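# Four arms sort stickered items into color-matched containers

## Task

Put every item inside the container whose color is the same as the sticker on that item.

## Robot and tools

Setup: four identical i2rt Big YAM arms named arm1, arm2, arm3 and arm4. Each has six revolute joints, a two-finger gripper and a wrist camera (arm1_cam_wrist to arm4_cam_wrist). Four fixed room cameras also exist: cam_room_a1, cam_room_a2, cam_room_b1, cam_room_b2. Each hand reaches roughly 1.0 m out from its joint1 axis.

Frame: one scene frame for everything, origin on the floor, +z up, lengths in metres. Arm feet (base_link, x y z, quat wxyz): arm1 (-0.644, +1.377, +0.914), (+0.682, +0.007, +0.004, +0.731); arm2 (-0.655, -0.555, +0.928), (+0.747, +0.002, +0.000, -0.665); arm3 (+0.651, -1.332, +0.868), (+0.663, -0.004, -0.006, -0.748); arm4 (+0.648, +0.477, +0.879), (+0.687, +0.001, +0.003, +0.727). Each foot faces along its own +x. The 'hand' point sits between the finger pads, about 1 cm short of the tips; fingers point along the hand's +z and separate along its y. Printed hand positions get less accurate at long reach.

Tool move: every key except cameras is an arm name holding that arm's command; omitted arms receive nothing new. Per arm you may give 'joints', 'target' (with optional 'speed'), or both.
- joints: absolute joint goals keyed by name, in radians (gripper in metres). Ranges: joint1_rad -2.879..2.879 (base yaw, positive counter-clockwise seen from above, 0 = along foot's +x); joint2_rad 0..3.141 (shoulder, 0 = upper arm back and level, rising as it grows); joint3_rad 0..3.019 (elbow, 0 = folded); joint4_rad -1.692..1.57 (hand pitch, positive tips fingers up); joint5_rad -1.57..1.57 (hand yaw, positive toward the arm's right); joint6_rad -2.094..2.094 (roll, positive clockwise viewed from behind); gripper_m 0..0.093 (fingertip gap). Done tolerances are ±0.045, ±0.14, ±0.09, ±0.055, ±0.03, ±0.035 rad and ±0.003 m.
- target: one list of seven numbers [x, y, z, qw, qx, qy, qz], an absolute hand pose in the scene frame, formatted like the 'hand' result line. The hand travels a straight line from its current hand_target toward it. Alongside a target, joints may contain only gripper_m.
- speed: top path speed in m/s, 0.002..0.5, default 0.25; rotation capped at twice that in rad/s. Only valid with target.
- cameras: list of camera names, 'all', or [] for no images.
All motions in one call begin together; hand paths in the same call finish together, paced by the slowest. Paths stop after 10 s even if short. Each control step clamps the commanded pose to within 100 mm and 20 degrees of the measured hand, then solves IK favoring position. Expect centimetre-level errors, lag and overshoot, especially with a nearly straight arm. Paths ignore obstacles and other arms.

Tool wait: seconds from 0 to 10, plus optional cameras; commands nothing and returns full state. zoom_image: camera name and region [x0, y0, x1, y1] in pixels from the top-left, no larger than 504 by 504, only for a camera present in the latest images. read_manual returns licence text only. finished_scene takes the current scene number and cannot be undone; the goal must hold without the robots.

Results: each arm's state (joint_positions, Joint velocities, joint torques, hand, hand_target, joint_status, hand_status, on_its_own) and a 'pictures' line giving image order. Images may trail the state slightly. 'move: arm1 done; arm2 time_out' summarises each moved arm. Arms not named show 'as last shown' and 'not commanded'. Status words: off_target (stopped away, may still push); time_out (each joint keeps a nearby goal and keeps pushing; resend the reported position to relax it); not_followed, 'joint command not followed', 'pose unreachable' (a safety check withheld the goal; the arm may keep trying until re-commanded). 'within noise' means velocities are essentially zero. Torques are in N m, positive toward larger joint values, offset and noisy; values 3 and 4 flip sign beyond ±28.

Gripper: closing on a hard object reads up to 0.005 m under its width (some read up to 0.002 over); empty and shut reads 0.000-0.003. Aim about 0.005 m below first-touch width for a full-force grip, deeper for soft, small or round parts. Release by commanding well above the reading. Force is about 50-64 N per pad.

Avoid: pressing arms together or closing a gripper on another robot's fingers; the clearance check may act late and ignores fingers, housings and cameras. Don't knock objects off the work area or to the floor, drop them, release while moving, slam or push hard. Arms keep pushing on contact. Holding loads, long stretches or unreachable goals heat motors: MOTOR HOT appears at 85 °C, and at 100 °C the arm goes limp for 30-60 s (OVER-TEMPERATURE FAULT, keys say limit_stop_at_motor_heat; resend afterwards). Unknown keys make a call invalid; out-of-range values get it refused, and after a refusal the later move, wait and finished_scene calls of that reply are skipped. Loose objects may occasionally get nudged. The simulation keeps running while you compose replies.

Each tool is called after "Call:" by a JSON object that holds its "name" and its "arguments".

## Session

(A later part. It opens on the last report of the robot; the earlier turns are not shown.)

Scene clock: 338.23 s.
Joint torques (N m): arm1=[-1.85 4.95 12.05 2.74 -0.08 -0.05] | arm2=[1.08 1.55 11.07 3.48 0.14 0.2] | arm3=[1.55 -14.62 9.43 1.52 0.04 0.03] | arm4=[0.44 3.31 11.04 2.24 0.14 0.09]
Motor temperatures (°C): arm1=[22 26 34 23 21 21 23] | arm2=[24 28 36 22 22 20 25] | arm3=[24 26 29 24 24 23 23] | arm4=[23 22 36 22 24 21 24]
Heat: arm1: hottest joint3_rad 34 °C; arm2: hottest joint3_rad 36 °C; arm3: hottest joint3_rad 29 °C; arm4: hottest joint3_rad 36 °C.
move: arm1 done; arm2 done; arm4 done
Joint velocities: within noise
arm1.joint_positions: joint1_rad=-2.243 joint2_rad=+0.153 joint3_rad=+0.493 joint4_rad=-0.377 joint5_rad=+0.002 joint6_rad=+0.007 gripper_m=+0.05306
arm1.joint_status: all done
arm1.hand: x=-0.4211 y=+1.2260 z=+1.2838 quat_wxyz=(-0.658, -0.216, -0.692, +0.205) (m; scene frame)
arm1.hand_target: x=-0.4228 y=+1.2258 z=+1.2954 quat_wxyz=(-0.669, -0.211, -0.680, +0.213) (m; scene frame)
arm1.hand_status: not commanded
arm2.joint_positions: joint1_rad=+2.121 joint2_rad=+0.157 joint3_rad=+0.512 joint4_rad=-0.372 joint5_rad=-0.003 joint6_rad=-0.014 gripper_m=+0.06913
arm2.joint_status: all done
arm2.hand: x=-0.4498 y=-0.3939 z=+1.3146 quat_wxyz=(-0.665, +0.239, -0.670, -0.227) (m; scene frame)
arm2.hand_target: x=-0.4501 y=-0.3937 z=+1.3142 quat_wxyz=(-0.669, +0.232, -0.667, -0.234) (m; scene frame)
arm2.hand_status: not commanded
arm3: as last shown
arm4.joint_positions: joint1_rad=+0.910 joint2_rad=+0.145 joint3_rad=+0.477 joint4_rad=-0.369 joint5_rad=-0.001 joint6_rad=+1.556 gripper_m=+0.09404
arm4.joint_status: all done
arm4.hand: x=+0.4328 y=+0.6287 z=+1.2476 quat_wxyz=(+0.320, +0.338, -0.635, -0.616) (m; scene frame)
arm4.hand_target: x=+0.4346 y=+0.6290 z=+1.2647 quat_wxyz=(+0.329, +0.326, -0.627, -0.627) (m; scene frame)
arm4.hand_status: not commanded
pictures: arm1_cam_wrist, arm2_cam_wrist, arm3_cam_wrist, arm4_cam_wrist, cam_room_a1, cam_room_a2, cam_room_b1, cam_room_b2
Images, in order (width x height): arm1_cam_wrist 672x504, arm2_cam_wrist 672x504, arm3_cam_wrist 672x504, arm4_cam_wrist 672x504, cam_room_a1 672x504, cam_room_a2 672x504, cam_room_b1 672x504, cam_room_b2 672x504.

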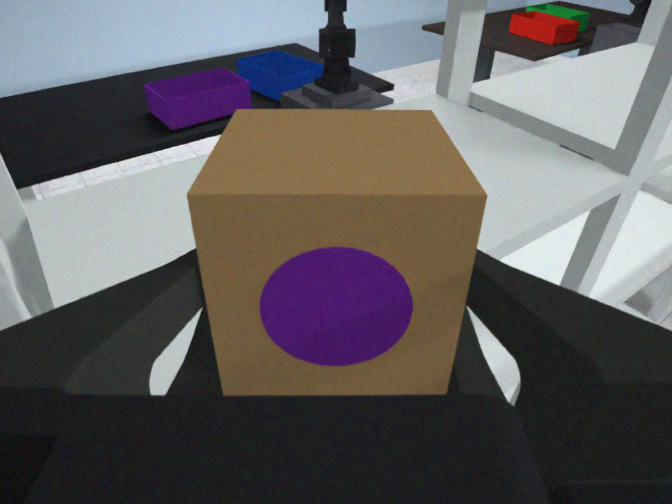

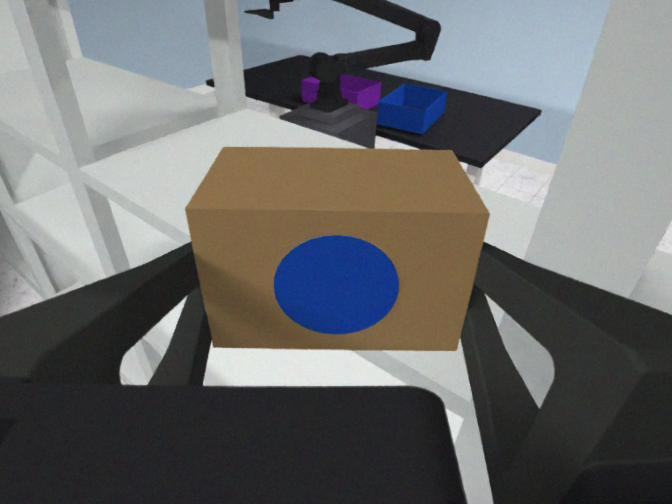

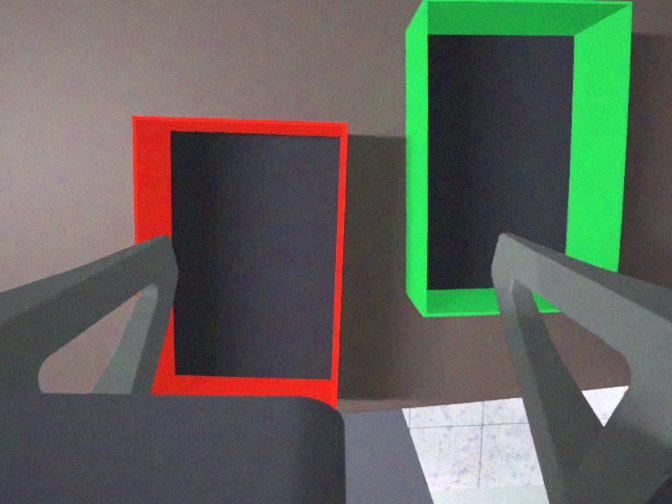

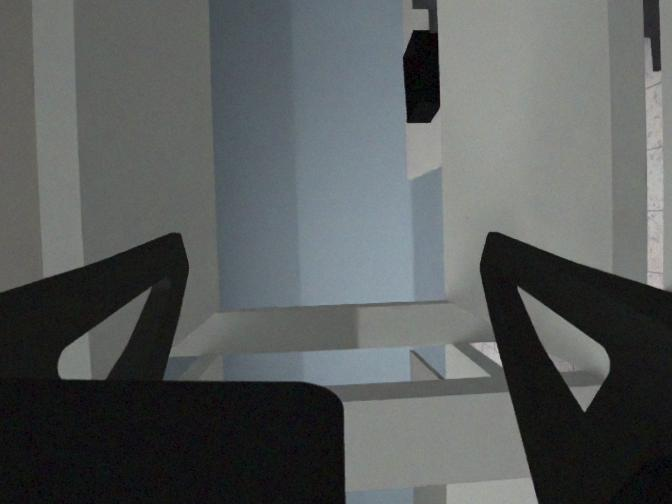

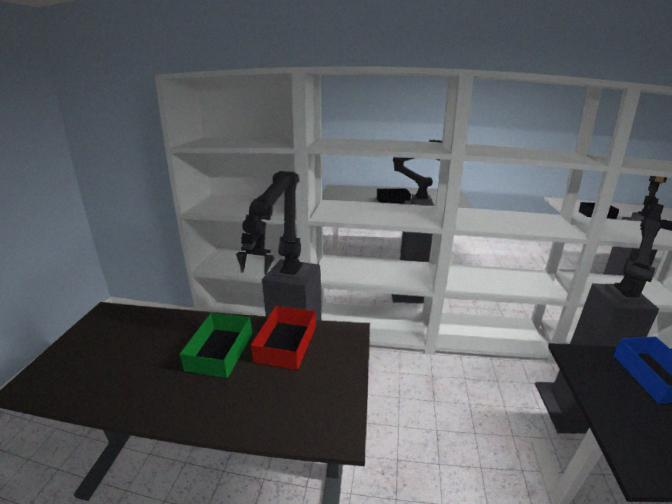

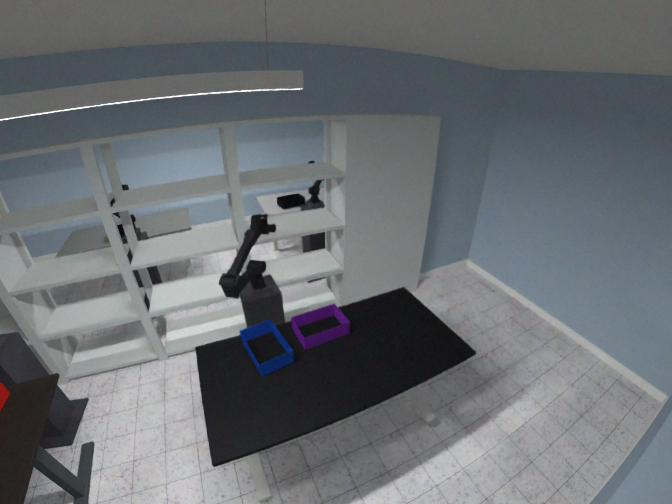

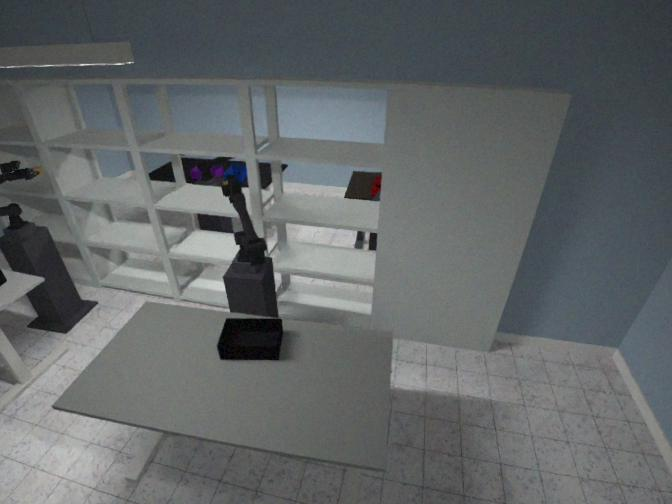

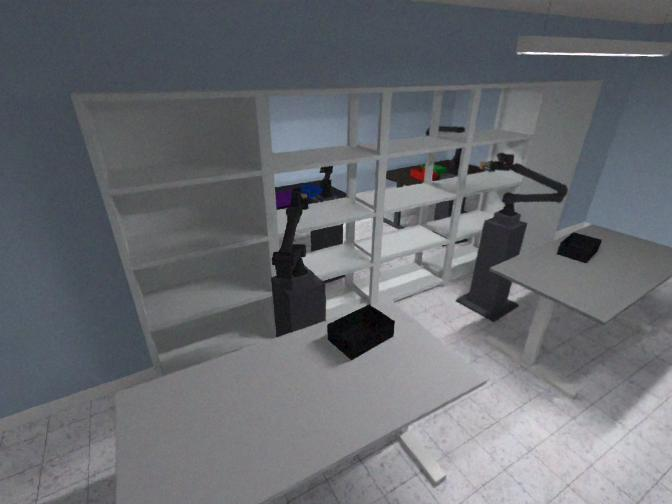

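Call:
{"name": "move", "arguments": {"arm1": {"target": [-0.004, 0.931, 1.2, 0.6747, 0.2118, 0.6747, -0.2118]}, "arm4": {"target": [0.119, 0.846, 1.2, 0.327, 0.327, -0.627, -0.627]}}}

Scene clock: 351.83 s.
Joint torques (N m): arm1=[-2.78 -15.62 16.24 1.54 0.03 0.07] | arm2=[1.14 1.44 11.1 3.51 0.14 0.21] | arm3=[1.61 -14.51 9.4 1.51 0.04 0.03] | arm4=[1.14 -12.81 11.96 2.1 0.24 0.05]
Motor temperatures (°C): arm1=[21 26 35 23 21 21 23] | arm2=[24 27 35 23 22 20 25] | arm3=[24 27 29 24 24 23 23] | arm4=[23 22 38 22 24 21 24]
Heat: arm1: hottest joint3_rad 35 °C; arm2: hottest joint3_rad 35 °C; arm3: hottest joint3_rad 29 °C; arm4: hottest joint3_rad 38 °C.
move: arm1 off_target; arm4 off_target
Joint velocities: within noise
arm1.joint_positions: joint1_rad=-2.243 joint2_rad=+1.850 joint3_rad=+1.286 joint4_rad=+0.518 joint5_rad=-0.002 joint6_rad=+0.007 gripper_m=+0.05306
arm1.joint_status: not commanded
arm1.hand: x=-0.0139 y=+0.9454 z=+1.1635 quat_wxyz=(-0.655, -0.216, -0.695, +0.203) (m; scene frame)
arm1.hand_target: x=-0.0066 y=+0.9330 z=+1.2000 quat_wxyz=(-0.675, -0.212, -0.675, +0.212) (m; scene frame)
arm1.hand_status: off_target (0.040 m and 3.5 deg from the pose sent, 0.518 m and 2.9 deg at the start)
arm2, arm3: as last shown
arm4.joint_positions: joint1_rad=+0.910 joint2_rad=+1.498 joint3_rad=+0.935 joint4_rad=+0.508 joint5_rad=+0.002 joint6_rad=+1.556 gripper_m=+0.09405
arm4.joint_status: not commanded
arm4.hand: x=+0.1308 y=+0.8375 z=+1.1764 quat_wxyz=(+0.316, +0.340, -0.641, -0.611) (m; scene frame)
arm4.hand_target: x=+0.1205 y=+0.8449 z=+1.1999 quat_wxyz=(+0.327, +0.327, -0.627, -0.627) (m; scene frame)
arm4.hand_status: off_target (0.028 m and 3.1 deg from the pose sent, 0.385 m and 2.1 deg at the start)
pictures: arm1_cam_wrist, arm2_cam_wrist, arm3_cam_wrist, arm4_cam_wrist, cam_room_a1, cam_room_a2, cam_room_b1, cam_room_b2
Images, in order (width x height): arm1_cam_wrist 672x504, arm2_cam_wrist 672x504, arm3_cam_wrist 672x504, arm4_cam_wrist 672x504, cam_room_a1 672x504, cam_room_a2 672x504, cam_room_b1 672x504, cam_room_b2 672x504.

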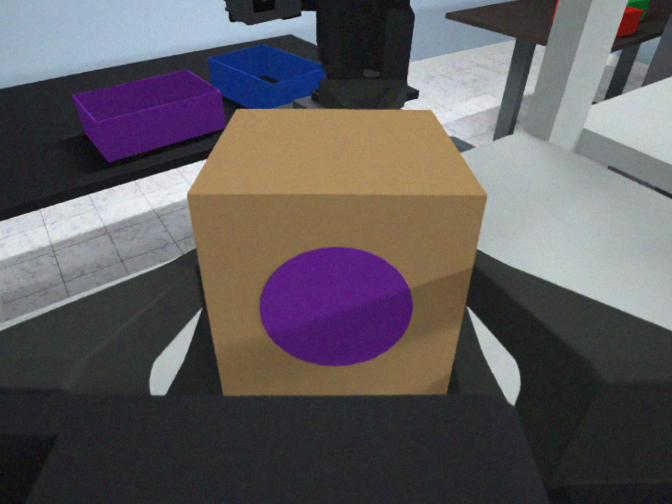

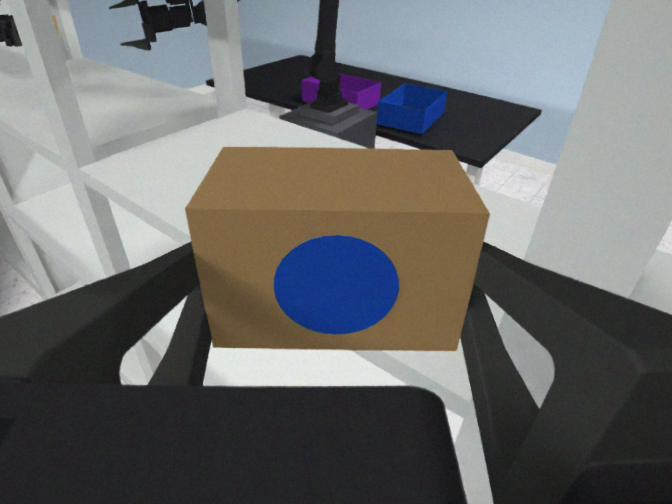

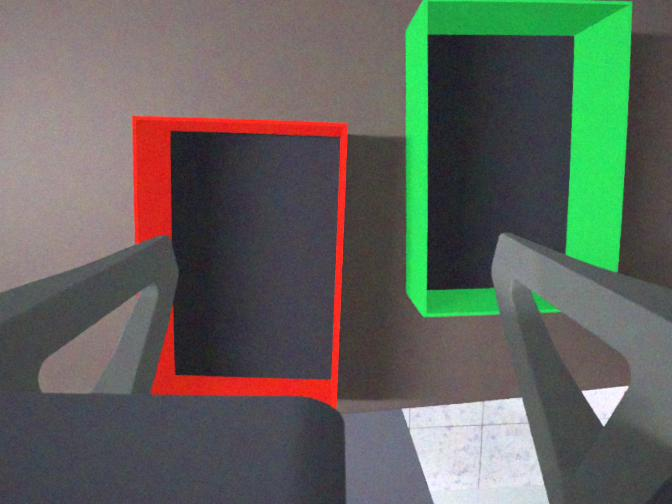

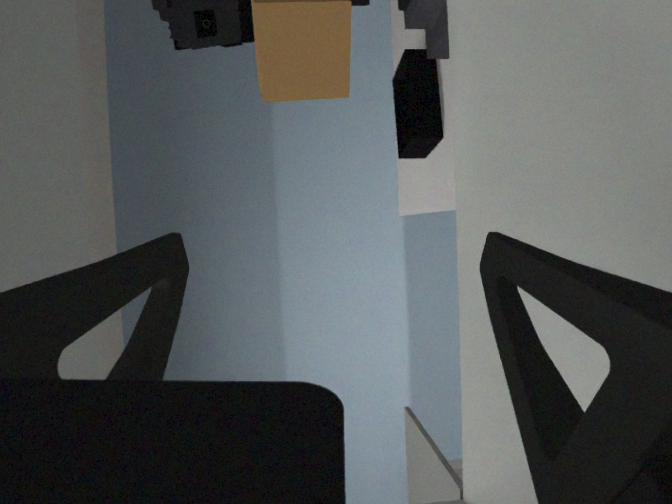

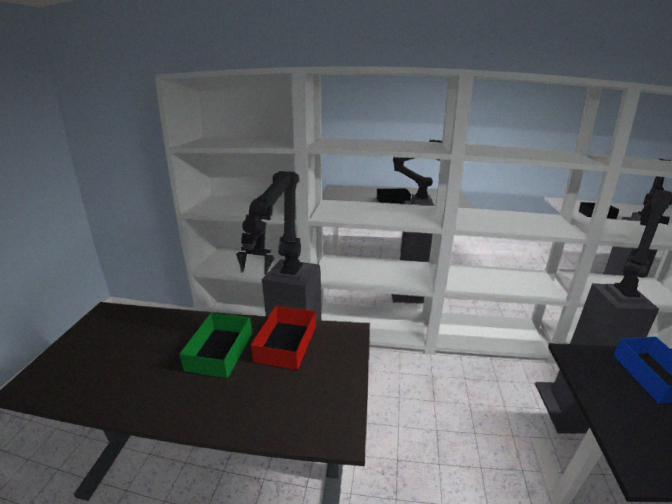

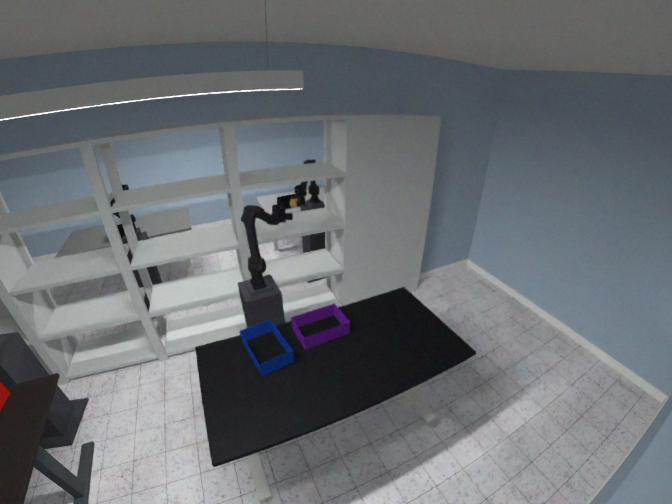

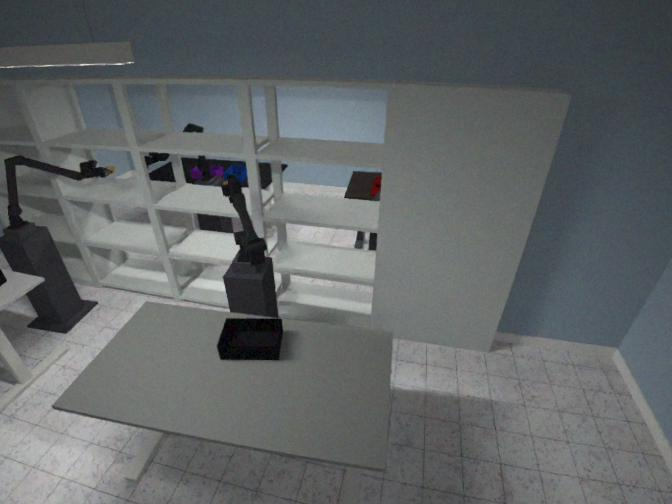

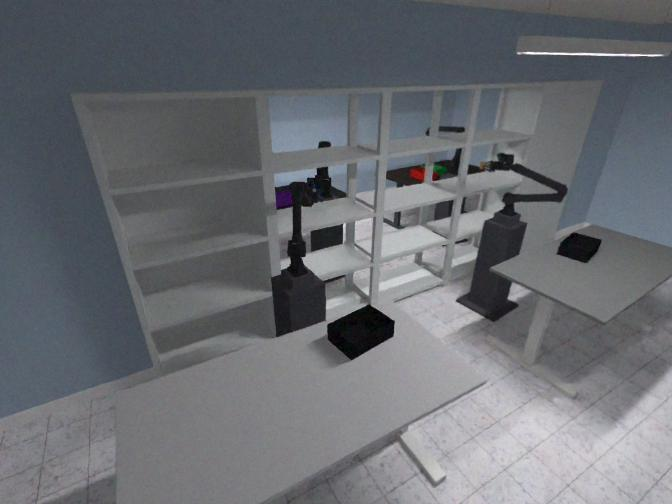

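Call:
{"name": "move", "arguments": {"arm4": {"target": [0.021, 0.921, 1.213, -0.3365, -0.3177, 0.6085, 0.6447], "speed": 0.15}}}

Scene clock: 370.20 s.
Joint torques (N m): arm1=[-2.43 -15.85 16.09 1.54 -0.02 0] | arm2=[0.97 1.55 11.06 3.49 0.14 0.21] | arm3=[1.38 -14.45 9.43 1.52 0.04 0.03] | arm4=[0.21 -17.44 12.62 1.03 -0.01 0.04]
Motor temperatures (°C): arm1=[21 27 36 23 21 21 23] | arm2=[24 26 35 23 22 20 25] | arm3=[24 27 29 24 24 23 23] | arm4=[23 22 36 22 24 21 24]
Heat: arm1: hottest joint3_rad 36 °C; arm2: hottest joint3_rad 35 °C; arm3: hottest joint3_rad 29 °C; arm4: hottest joint3_rad 36 °C.
move: arm4 off_target
Joint velocities: within noise
arm1, arm2, arm3: as last shown
arm4.joint_positions: joint1_rad=+0.909 joint2_rad=+1.780 joint3_rad=+1.312 joint4_rad=+0.512 joint5_rad=-0.003 joint6_rad=+1.556 gripper_m=+0.09405
arm4.joint_status: not commanded
arm4.hand: x=+0.0294 y=+0.9071 z=+1.2058 quat_wxyz=(+0.334, +0.324, -0.610, -0.642) (m; scene frame)
arm4.hand_target: x=+0.0222 y=+0.9204 z=+1.2127 quat_wxyz=(+0.336, +0.318, -0.608, -0.645) (m; scene frame)
arm4.hand_status: off_target (0.018 m and 0.9 deg from the pose sent, 0.143 m and 6.3 deg at the start)
pictures: arm1_cam_wrist, arm2_cam_wrist, arm3_cam_wrist, arm4_cam_wrist, cam_room_a1, cam_room_a2, cam_room_b1, cam_room_b2
Images, in order (width x height): arm1_cam_wrist 672x504, arm2_cam_wrist 672x504, arm3_cam_wrist 672x504, arm4_cam_wrist 672x504, cam_room_a1 672x504, cam_room_a2 672x504, cam_room_b1 672x504, cam_room_b2 672x504.

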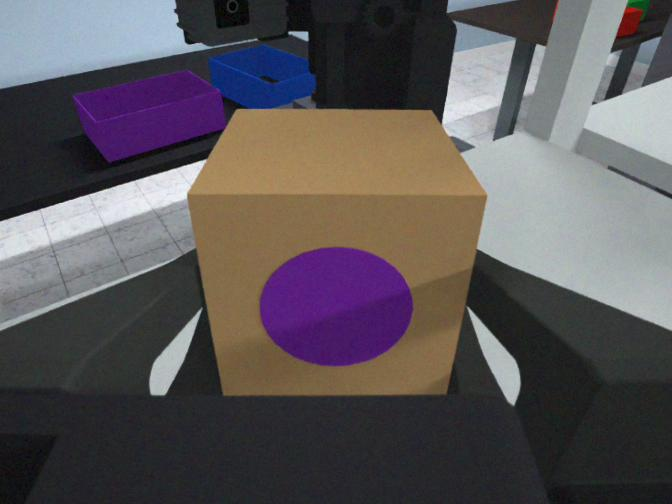

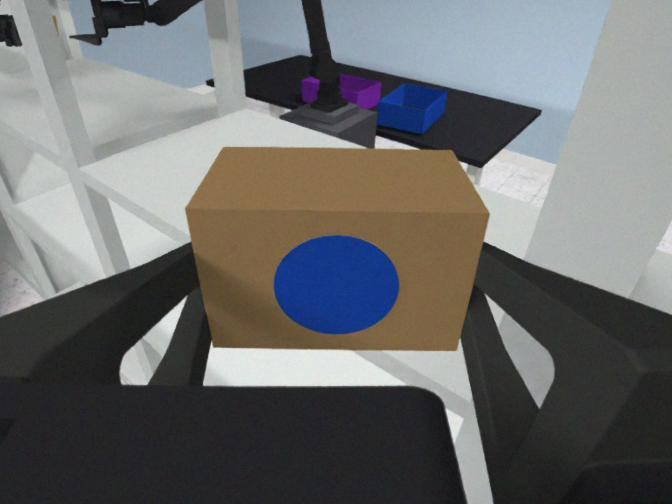

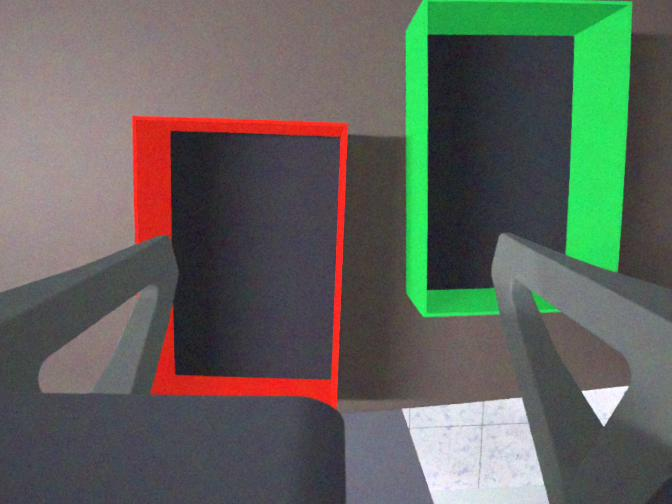

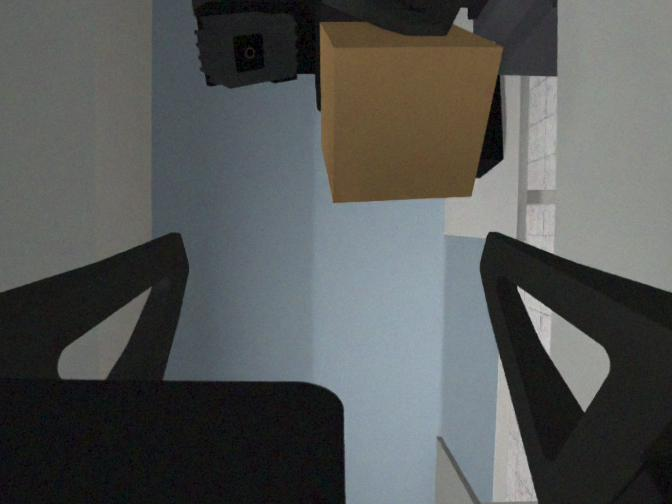

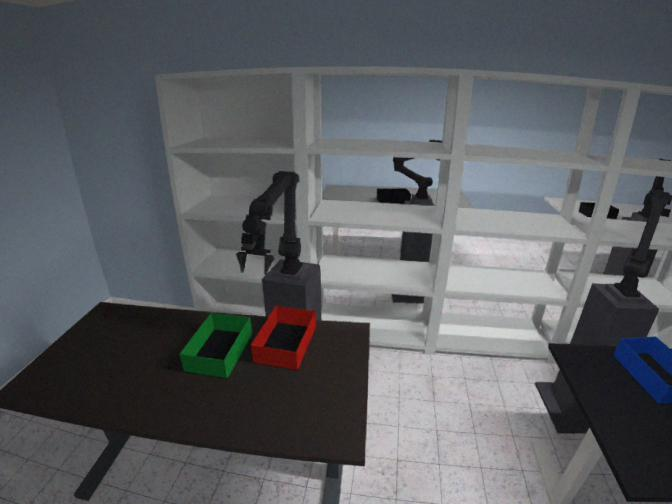

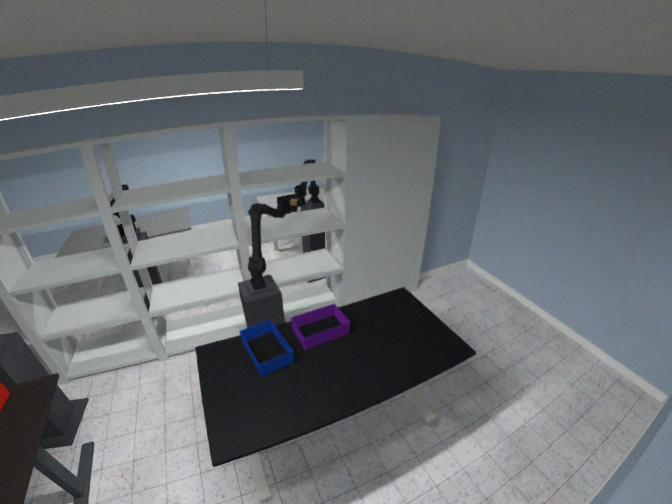

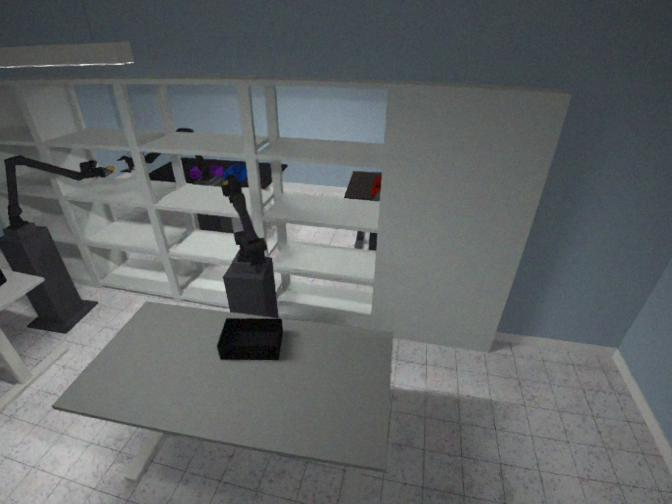

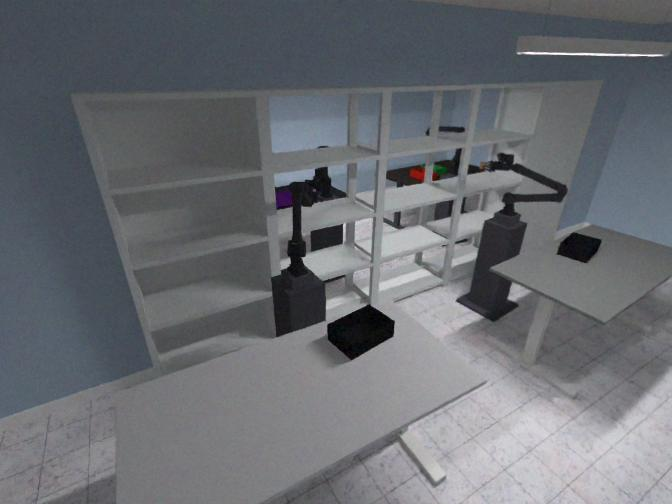

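Call:
{"name": "move", "arguments": {"arm4": {"target": [0.021, 0.926, 1.190, -0.3365, -0.3177, 0.6085, 0.6447], "speed": 0.15}, "cameras": ["arm4_cam_wrist"]}}

Scene clock: 384.07 s.
Joint torques (N m): arm1=[-2.08 -16.67 16.31 1.68 -0.05 0.09] | arm2=[0.97 1.61 11.08 3.48 0.14 0.21] | arm3=[1.32 -14.62 9.44 1.52 0.04 0.03] | arm4=[0.67 -18.37 11.22 2.09 -0.05 0.04]
Motor temperatures (°C): arm1=[21 27 36 23 21 21 23] | arm2=[24 26 34 23 22 20 25] | arm3=[24 27 30 24 24 23 23] | arm4=[23 24 38 22 24 21 24]
Heat: arm1: hottest joint3_rad 36 °C; arm2: hottest joint3_rad 34 °C; arm3: hottest joint3_rad 30 °C; arm4: hottest joint3_rad 38 °C.
move: arm4 off_target
Joint velocities: within noise
arm1, arm2, arm3: as last shown
arm4.joint_positions: joint1_rad=+0.901 joint2_rad=+1.816 joint3_rad=+1.312 joint4_rad=+0.531 joint5_rad=-0.010 joint6_rad=+1.556 gripper_m=+0.09405
arm4.joint_status: not commanded
arm4.hand: x=+0.0271 y=+0.9149 z=+1.1844 quat_wxyz=(+0.330, +0.327, -0.615, -0.637) (m; scene frame)
arm4.hand_target: x=+0.0218 y=+0.9256 z=+1.1899 quat_wxyz=(+0.336, +0.318, -0.608, -0.645) (m; scene frame)
arm4.hand_status: off_target (0.014 m and 1.7 deg from the pose sent, 0.026 m and 0.9 deg at the start)
pictures: arm4_cam_wrist
Images, in order (width x height): arm4_cam_wrist 672x504.

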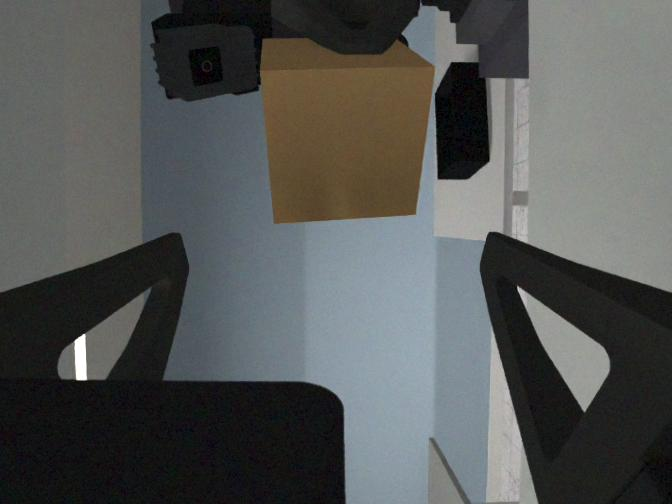

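Call:
{"name": "move", "arguments": {"arm4": {"target": [-0.018, 0.953, 1.187, -0.3365, -0.3177, 0.6085, 0.6447], "speed": 0.1}, "cameras": ["arm4_cam_wrist", "arm1_cam_wrist"]}}

Scene clock: 388.10 s.
Joint torques (N m): arm1=[-2.96 -16.32 16.2 1.66 -0.03 0.01] | arm2=[1.08 1.44 11.06 3.49 0.14 0.21] | arm3=[1.44 -14.51 9.46 1.51 0.04 0.02] | arm4=[0.5 -19.6 12.75 0.98 0.03 0.02]
Motor temperatures (°C): arm1=[21 28 36 23 21 21 23] | arm2=[24 26 34 23 22 20 25] | arm3=[24 27 30 24 24 23 23] | arm4=[23 24 38 22 24 21 24]
Heat: arm1: hottest joint3_rad 36 °C; arm2: hottest joint3_rad 34 °C; arm3: hottest joint3_rad 30 °C; arm4: hottest joint3_rad 38 °C.
move: arm4 off_target
Joint velocities: within noise
arm1, arm2, arm3: as last shown
arm4.joint_positions: joint1_rad=+0.901 joint2_rad=+1.925 joint3_rad=+1.458 joint4_rad=+0.511 joint5_rad=-0.010 joint6_rad=+1.556 gripper_m=+0.09405
arm4.joint_status: not commanded
arm4.hand: x=-0.0085 y=+0.9400 z=+1.1816 quat_wxyz=(+0.333, +0.324, -0.610, -0.642) (m; scene frame)
arm4.hand_target: x=-0.0167 y=+0.9523 z=+1.1867 quat_wxyz=(+0.336, +0.318, -0.608, -0.645) (m; scene frame)
arm4.hand_status: off_target (0.017 m and 0.9 deg from the pose sent, 0.059 m and 1.7 deg at the start)
pictures: arm1_cam_wrist, arm4_cam_wrist
Images, in order (width x height): arm1_cam_wrist 672x504, arm4_cam_wrist 672x504.

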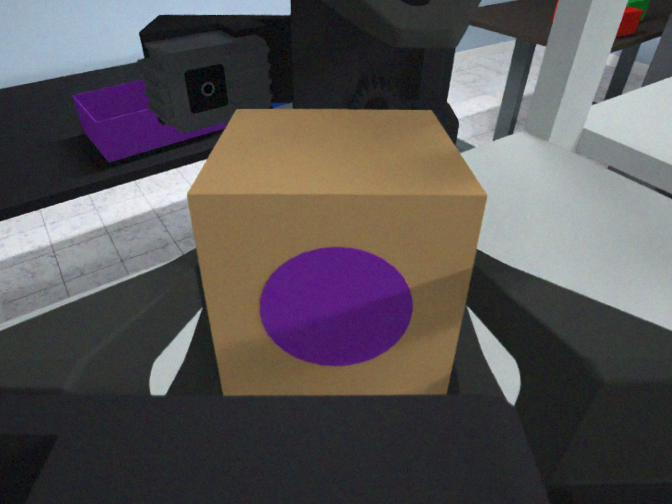

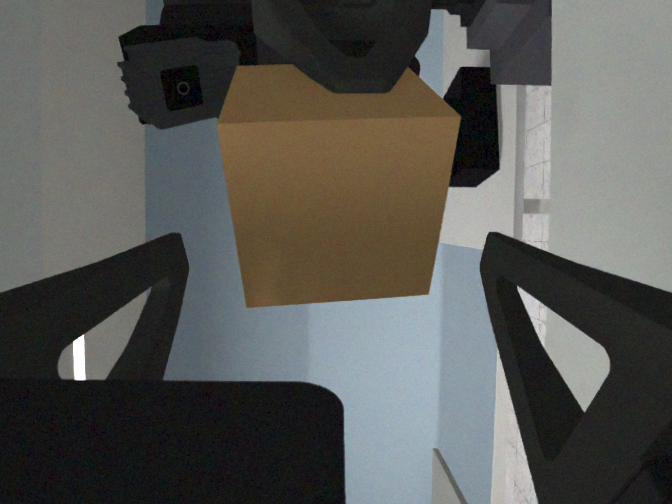

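Call:
{"name": "move", "arguments": {"arm4": {"target": [-0.031, 0.962, 1.187, -0.3365, -0.3177, 0.6085, 0.6447], "speed": 0.1}, "cameras": ["arm4_cam_wrist", "arm1_cam_wrist"]}}

Scene clock: 394.63 s.
Joint torques (N m): arm1=[-2.73 -16.21 16.21 1.37 -0.02 0.02] | arm2=[1.08 1.49 11.07 3.48 0.14 0.2] | arm3=[1.44 -14.56 9.42 1.47 0.04 0.02] | arm4=[0.67 -20.07 12.89 1.03 0.06 0.04]
Motor temperatures (°C): arm1=[21 28 37 23 21 21 23] | arm2=[24 26 34 23 22 20 25] | arm3=[24 27 30 24 24 23 23] | arm4=[23 24 38 22 24 21 24]
Heat: arm1: hottest joint3_rad 37 °C; arm2: hottest joint3_rad 34 °C; arm3: hottest joint3_rad 30 °C; arm4: hottest joint3_rad 38 °C.
move: arm4 off_target
Joint velocities: within noise
arm1, arm2, arm3: as last shown
arm4.joint_positions: joint1_rad=+0.901 joint2_rad=+1.958 joint3_rad=+1.519 joint4_rad=+0.488 joint5_rad=-0.010 joint6_rad=+1.556 gripper_m=+0.09405
arm4.joint_status: not commanded
arm4.hand: x=-0.0212 y=+0.9489 z=+1.1857 quat_wxyz=(+0.334, +0.323, -0.608, -0.643) (m; scene frame)
arm4.hand_target: x=-0.0297 y=+0.9613 z=+1.1868 quat_wxyz=(+0.336, +0.318, -0.608, -0.645) (m; scene frame)
arm4.hand_status: off_target (0.016 m and 0.7 deg from the pose sent, 0.032 m and 0.9 deg at the start)
pictures: arm1_cam_wrist, arm4_cam_wrist
Images, in order (width x height): arm1_cam_wrist 672x504, arm4_cam_wrist 672x504.

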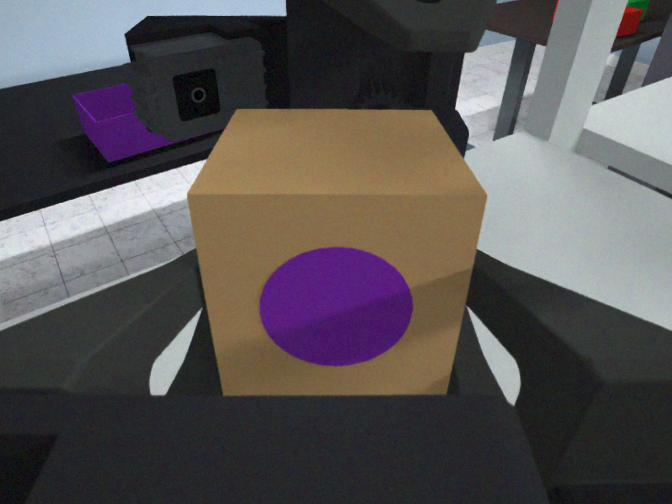

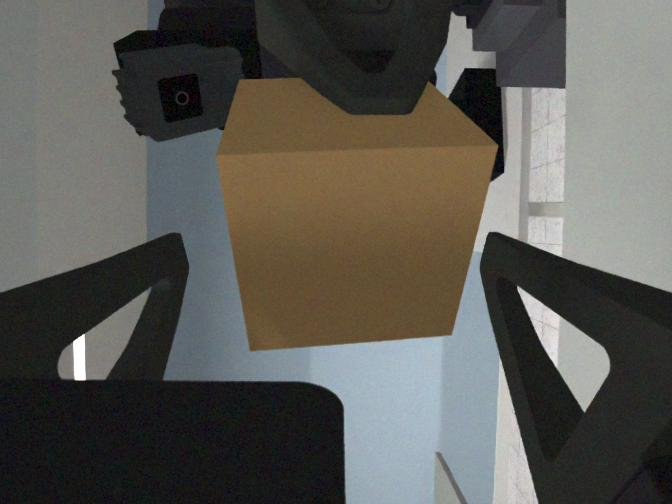

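Call:
{"name": "move", "arguments": {"arm4": {"joints": {"gripper_m": 0.035}}, "cameras": ["arm4_cam_wrist", "arm1_cam_wrist"]}}

Scene clock: 399.27 s.
Joint torques (N m): arm1=[-2.55 -15.79 16.16 1.72 -0.02 0.02] | arm2=[1.03 1.61 11.07 3.51 0.13 0.2] | arm3=[1.44 -14.62 9.39 1.52 0.05 0.03] | arm4=[0.5 -20.54 12.88 1.09 0.06 0]
Motor temperatures (°C): arm1=[21 28 37 23 21 21 23] | arm2=[24 26 34 23 22 20 25] | arm3=[24 27 30 24 24 23 23] | arm4=[23 25 38 22 24 21 24]
Heat: arm1: hottest joint3_rad 37 °C; arm2: hottest joint3_rad 34 °C; arm3: hottest joint3_rad 30 °C; arm4: hottest joint3_rad 38 °C.
move: arm4 off_target
Joint velocities: within noise
arm1.joint_positions: joint1_rad=-2.243 joint2_rad=+1.850 joint3_rad=+1.288 joint4_rad=+0.517 joint5_rad=-0.002 joint6_rad=+0.009 gripper_m=+0.05306
arm1.joint_status: not commanded
arm1.hand: x=-0.0136 y=+0.9451 z=+1.1643 quat_wxyz=(-0.655, -0.217, -0.695, +0.203) (m; scene frame)
arm1.hand_target: x=-0.0066 y=+0.9330 z=+1.2001 quat_wxyz=(-0.675, -0.212, -0.675, +0.212) (m; scene frame)
arm1.hand_status: not commanded
arm2: as last shown
arm3.joint_positions: joint1_rad=+1.685 joint2_rad=+1.397 joint3_rad=+1.340 joint4_rad=-1.019 joint5_rad=+0.000 joint6_rad=-0.008 gripper_m=+0.09398
arm3.joint_status: not commanded
arm3.hand: x=+1.1719 y=-1.3316 z=+1.1448 quat_wxyz=(-0.245, +0.002, -0.969, +0.008) (m; scene frame)
arm3.hand_target: x=+1.1734 y=-1.3290 z=+1.1544 quat_wxyz=(-0.259, +0.001, -0.966, +0.007) (m; scene frame)
arm3.hand_status: not commanded
arm4.joint_positions: joint1_rad=+0.901 joint2_rad=+1.959 joint3_rad=+1.519 joint4_rad=+0.484 joint5_rad=-0.010 joint6_rad=+1.558 gripper_m=+0.05421
arm4.joint_status: gripper_m off_target (ended at +0.05424, target +0.03500)
arm4.hand: x=-0.0214 y=+0.9490 z=+1.1840 quat_wxyz=(+0.334, +0.323, -0.610, -0.642) (m; scene frame)
arm4.hand_target: x=-0.0297 y=+0.9613 z=+1.1867 quat_wxyz=(+0.336, +0.318, -0.608, -0.645) (m; scene frame)
arm4.hand_status: not commanded
pictures: arm1_cam_wrist, arm4_cam_wrist
Images, in order (width x height): arm1_cam_wrist 672x504, arm4_cam_wrist 672x504.

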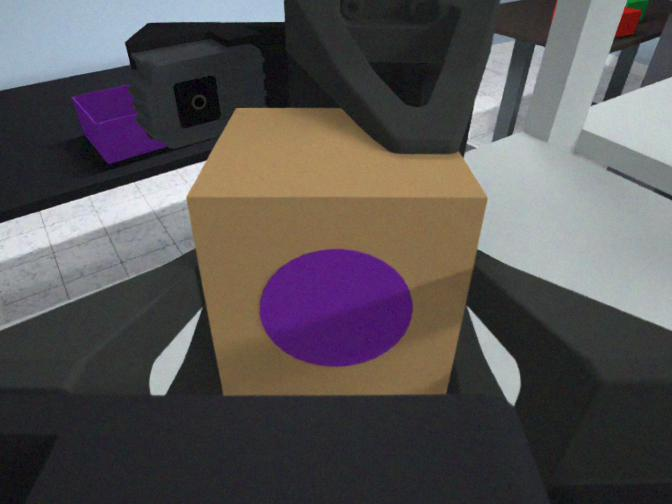

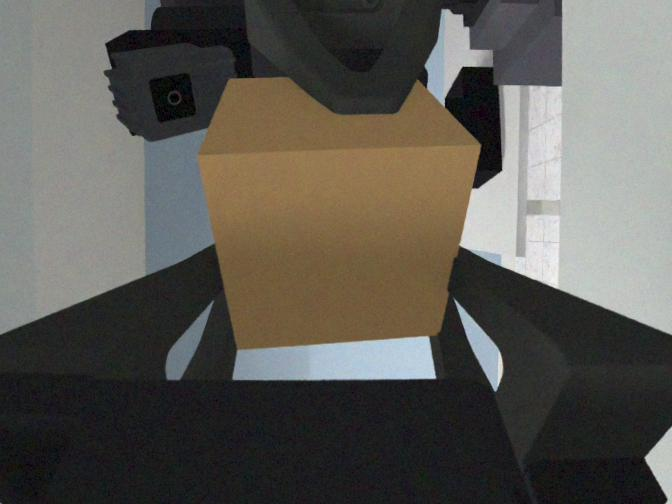

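Call:
{"name": "move", "arguments": {"arm1": {"joints": {"gripper_m": 0.093}}, "cameras": ["arm4_cam_wrist", "arm1_cam_wrist"]}}

Call:
{"name": "move", "arguments": {"arm1": {"target": [-0.25, 1.103, 1.23, 0.6747, 0.2118, 0.6747, -0.2118]}, "cameras": ["arm4_cam_wrist", "arm1_cam_wrist"]}}

Scene clock: 406.07 s.
Joint torques (N m): arm1=[-2.55 -16.09 15.87 1.69 -0.05 -0.03] | arm2=[1.03 1.55 11.06 3.51 0.14 0.2] | arm3=[1.44 -14.68 9.42 1.5 0.04 0.02] | arm4=[0.26 -20.54 12.68 1.22 0.02 0.01]
Motor temperatures (°C): arm1=[21 28 38 23 21 21 23] | arm2=[24 26 34 23 22 20 25] | arm3=[24 27 30 24 24 23 23] | arm4=[23 25 38 22 24 21 25]
Heat: arm1: hottest joint3_rad 38 °C; arm2: hottest joint3_rad 34 °C; arm3: hottest joint3_rad 30 °C; arm4: hottest joint3_rad 38 °C.
move: arm1 done
Joint velocities: within noise
arm1.joint_positions: joint1_rad=-2.243 joint2_rad=+1.850 joint3_rad=+1.290 joint4_rad=+0.517 joint5_rad=-0.002 joint6_rad=+0.009 gripper_m=+0.09296
arm1.joint_status: all done
arm1.hand: x=-0.0133 y=+0.9449 z=+1.1653 quat_wxyz=(-0.656, -0.216, -0.694, +0.203) (m; scene frame)
arm1.hand_target: x=-0.0066 y=+0.9330 z=+1.2002 quat_wxyz=(-0.675, -0.212, -0.675, +0.212) (m; scene frame)
arm1.hand_status: not commanded
arm2, arm3: as last shown
arm4.joint_positions: joint1_rad=+0.901 joint2_rad=+1.963 joint3_rad=+1.519 joint4_rad=+0.484 joint5_rad=-0.010 joint6_rad=+1.558 gripper_m=+0.05421
arm4.joint_status: not commanded
arm4.hand: x=-0.0220 y=+0.9494 z=+1.1806 quat_wxyz=(+0.333, +0.324, -0.612, -0.640) (m; scene frame)
arm4.hand_target: x=-0.0297 y=+0.9613 z=+1.1868 quat_wxyz=(+0.336, +0.318, -0.608, -0.645) (m; scene frame)
arm4.hand_status: not commanded
pictures: arm1_cam_wrist, arm4_cam_wrist
Images, in order (width x height): arm1_cam_wrist 672x504, arm4_cam_wrist 672x504.

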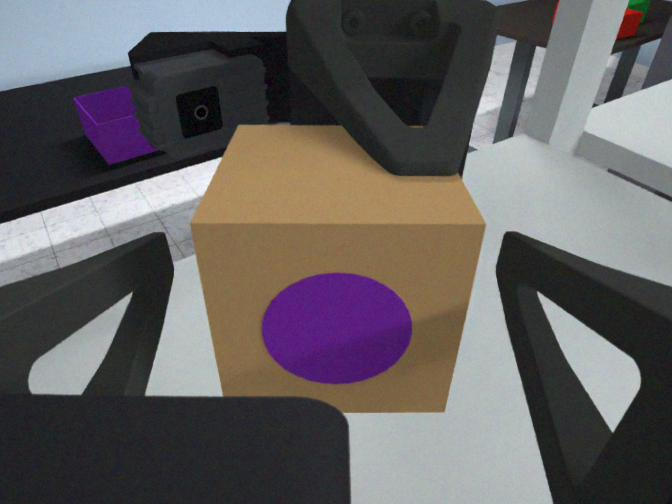

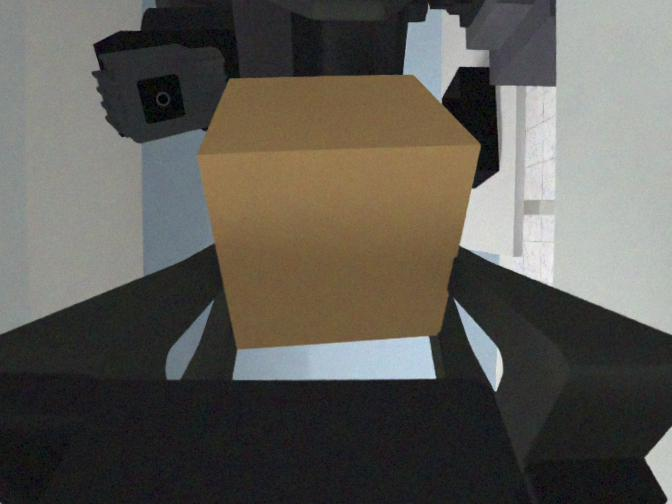

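Scene clock: 407.93 s.
Joint torques (N m): arm1=[-2.43 -3.55 11.28 1.43 -0.06 0.01] | arm2=[1.08 1.49 11.04 3.45 0.14 0.21] | arm3=[1.55 -14.68 9.42 1.52 0.04 0.02] | arm4=[0.38 -20.37 12.74 1.25 0.04 0.01]
Motor temperatures (°C): arm1=[21 28 38 23 21 21 23] | arm2=[24 26 34 23 22 20 25] | arm3=[24 27 30 24 24 23 23] | arm4=[23 25 38 22 24 21 25]
Heat: arm1: hottest joint3_rad 38 °C; arm2: hottest joint3_rad 34 °C; arm3: hottest joint3_rad 30 °C; arm4: hottest joint3_rad 38 °C.
move: arm1 done
Joint velocities: within noise
arm1.joint_positions: joint1_rad=-2.243 joint2_rad=+1.034 joint3_rad=+0.566 joint4_rad=+0.492 joint5_rad=-0.004 joint6_rad=+0.009 gripper_m=+0.09296
arm1.joint_status: not commanded
arm1.hand: x=-0.2487 y=+1.1080 z=+1.2316 quat_wxyz=(-0.679, -0.208, -0.672, +0.209) (m; scene frame)
arm1.hand_target: x=-0.2500 y=+1.1031 z=+1.2299 quat_wxyz=(-0.675, -0.212, -0.675, +0.212) (m; scene frame)
arm1.hand_status: done (0.005 m and 0.8 deg from the pose sent, 0.292 m and 3.3 deg at the start)
arm2.joint_positions: joint1_rad=+2.121 joint2_rad=+0.157 joint3_rad=+0.512 joint4_rad=-0.372 joint5_rad=-0.003 joint6_rad=-0.014 gripper_m=+0.06913
arm2.joint_status: not commanded
arm2.hand: x=-0.4498 y=-0.3939 z=+1.3146 quat_wxyz=(-0.665, +0.239, -0.670, -0.227) (m; scene frame)
arm2.hand_target: x=-0.4501 y=-0.3937 z=+1.3142 quat_wxyz=(-0.669, +0.232, -0.667, -0.234) (m; scene frame)
arm2.hand_status: not commanded
arm3, arm4: as last shown
pictures: arm1_cam_wrist, arm4_cam_wrist
Images, in order (width x height): arm1_cam_wrist 672x504, arm4_cam_wrist 672x504.

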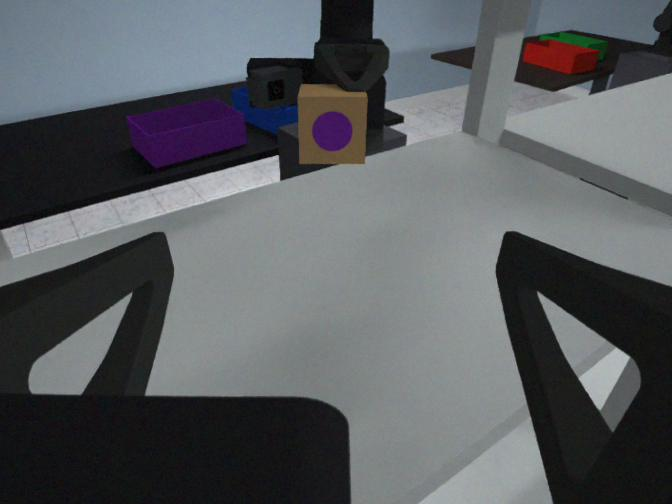

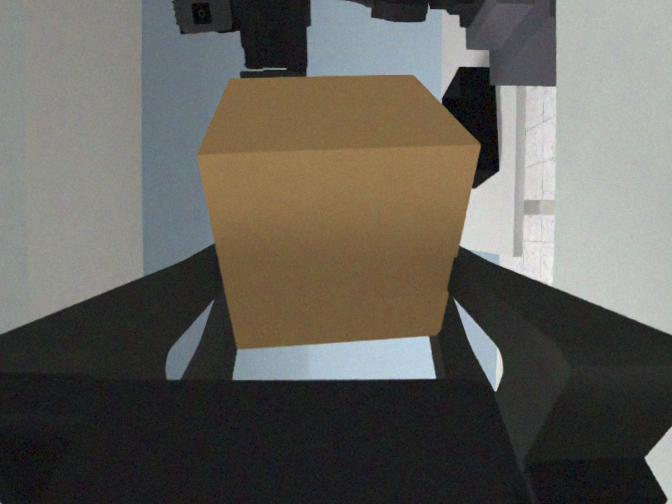

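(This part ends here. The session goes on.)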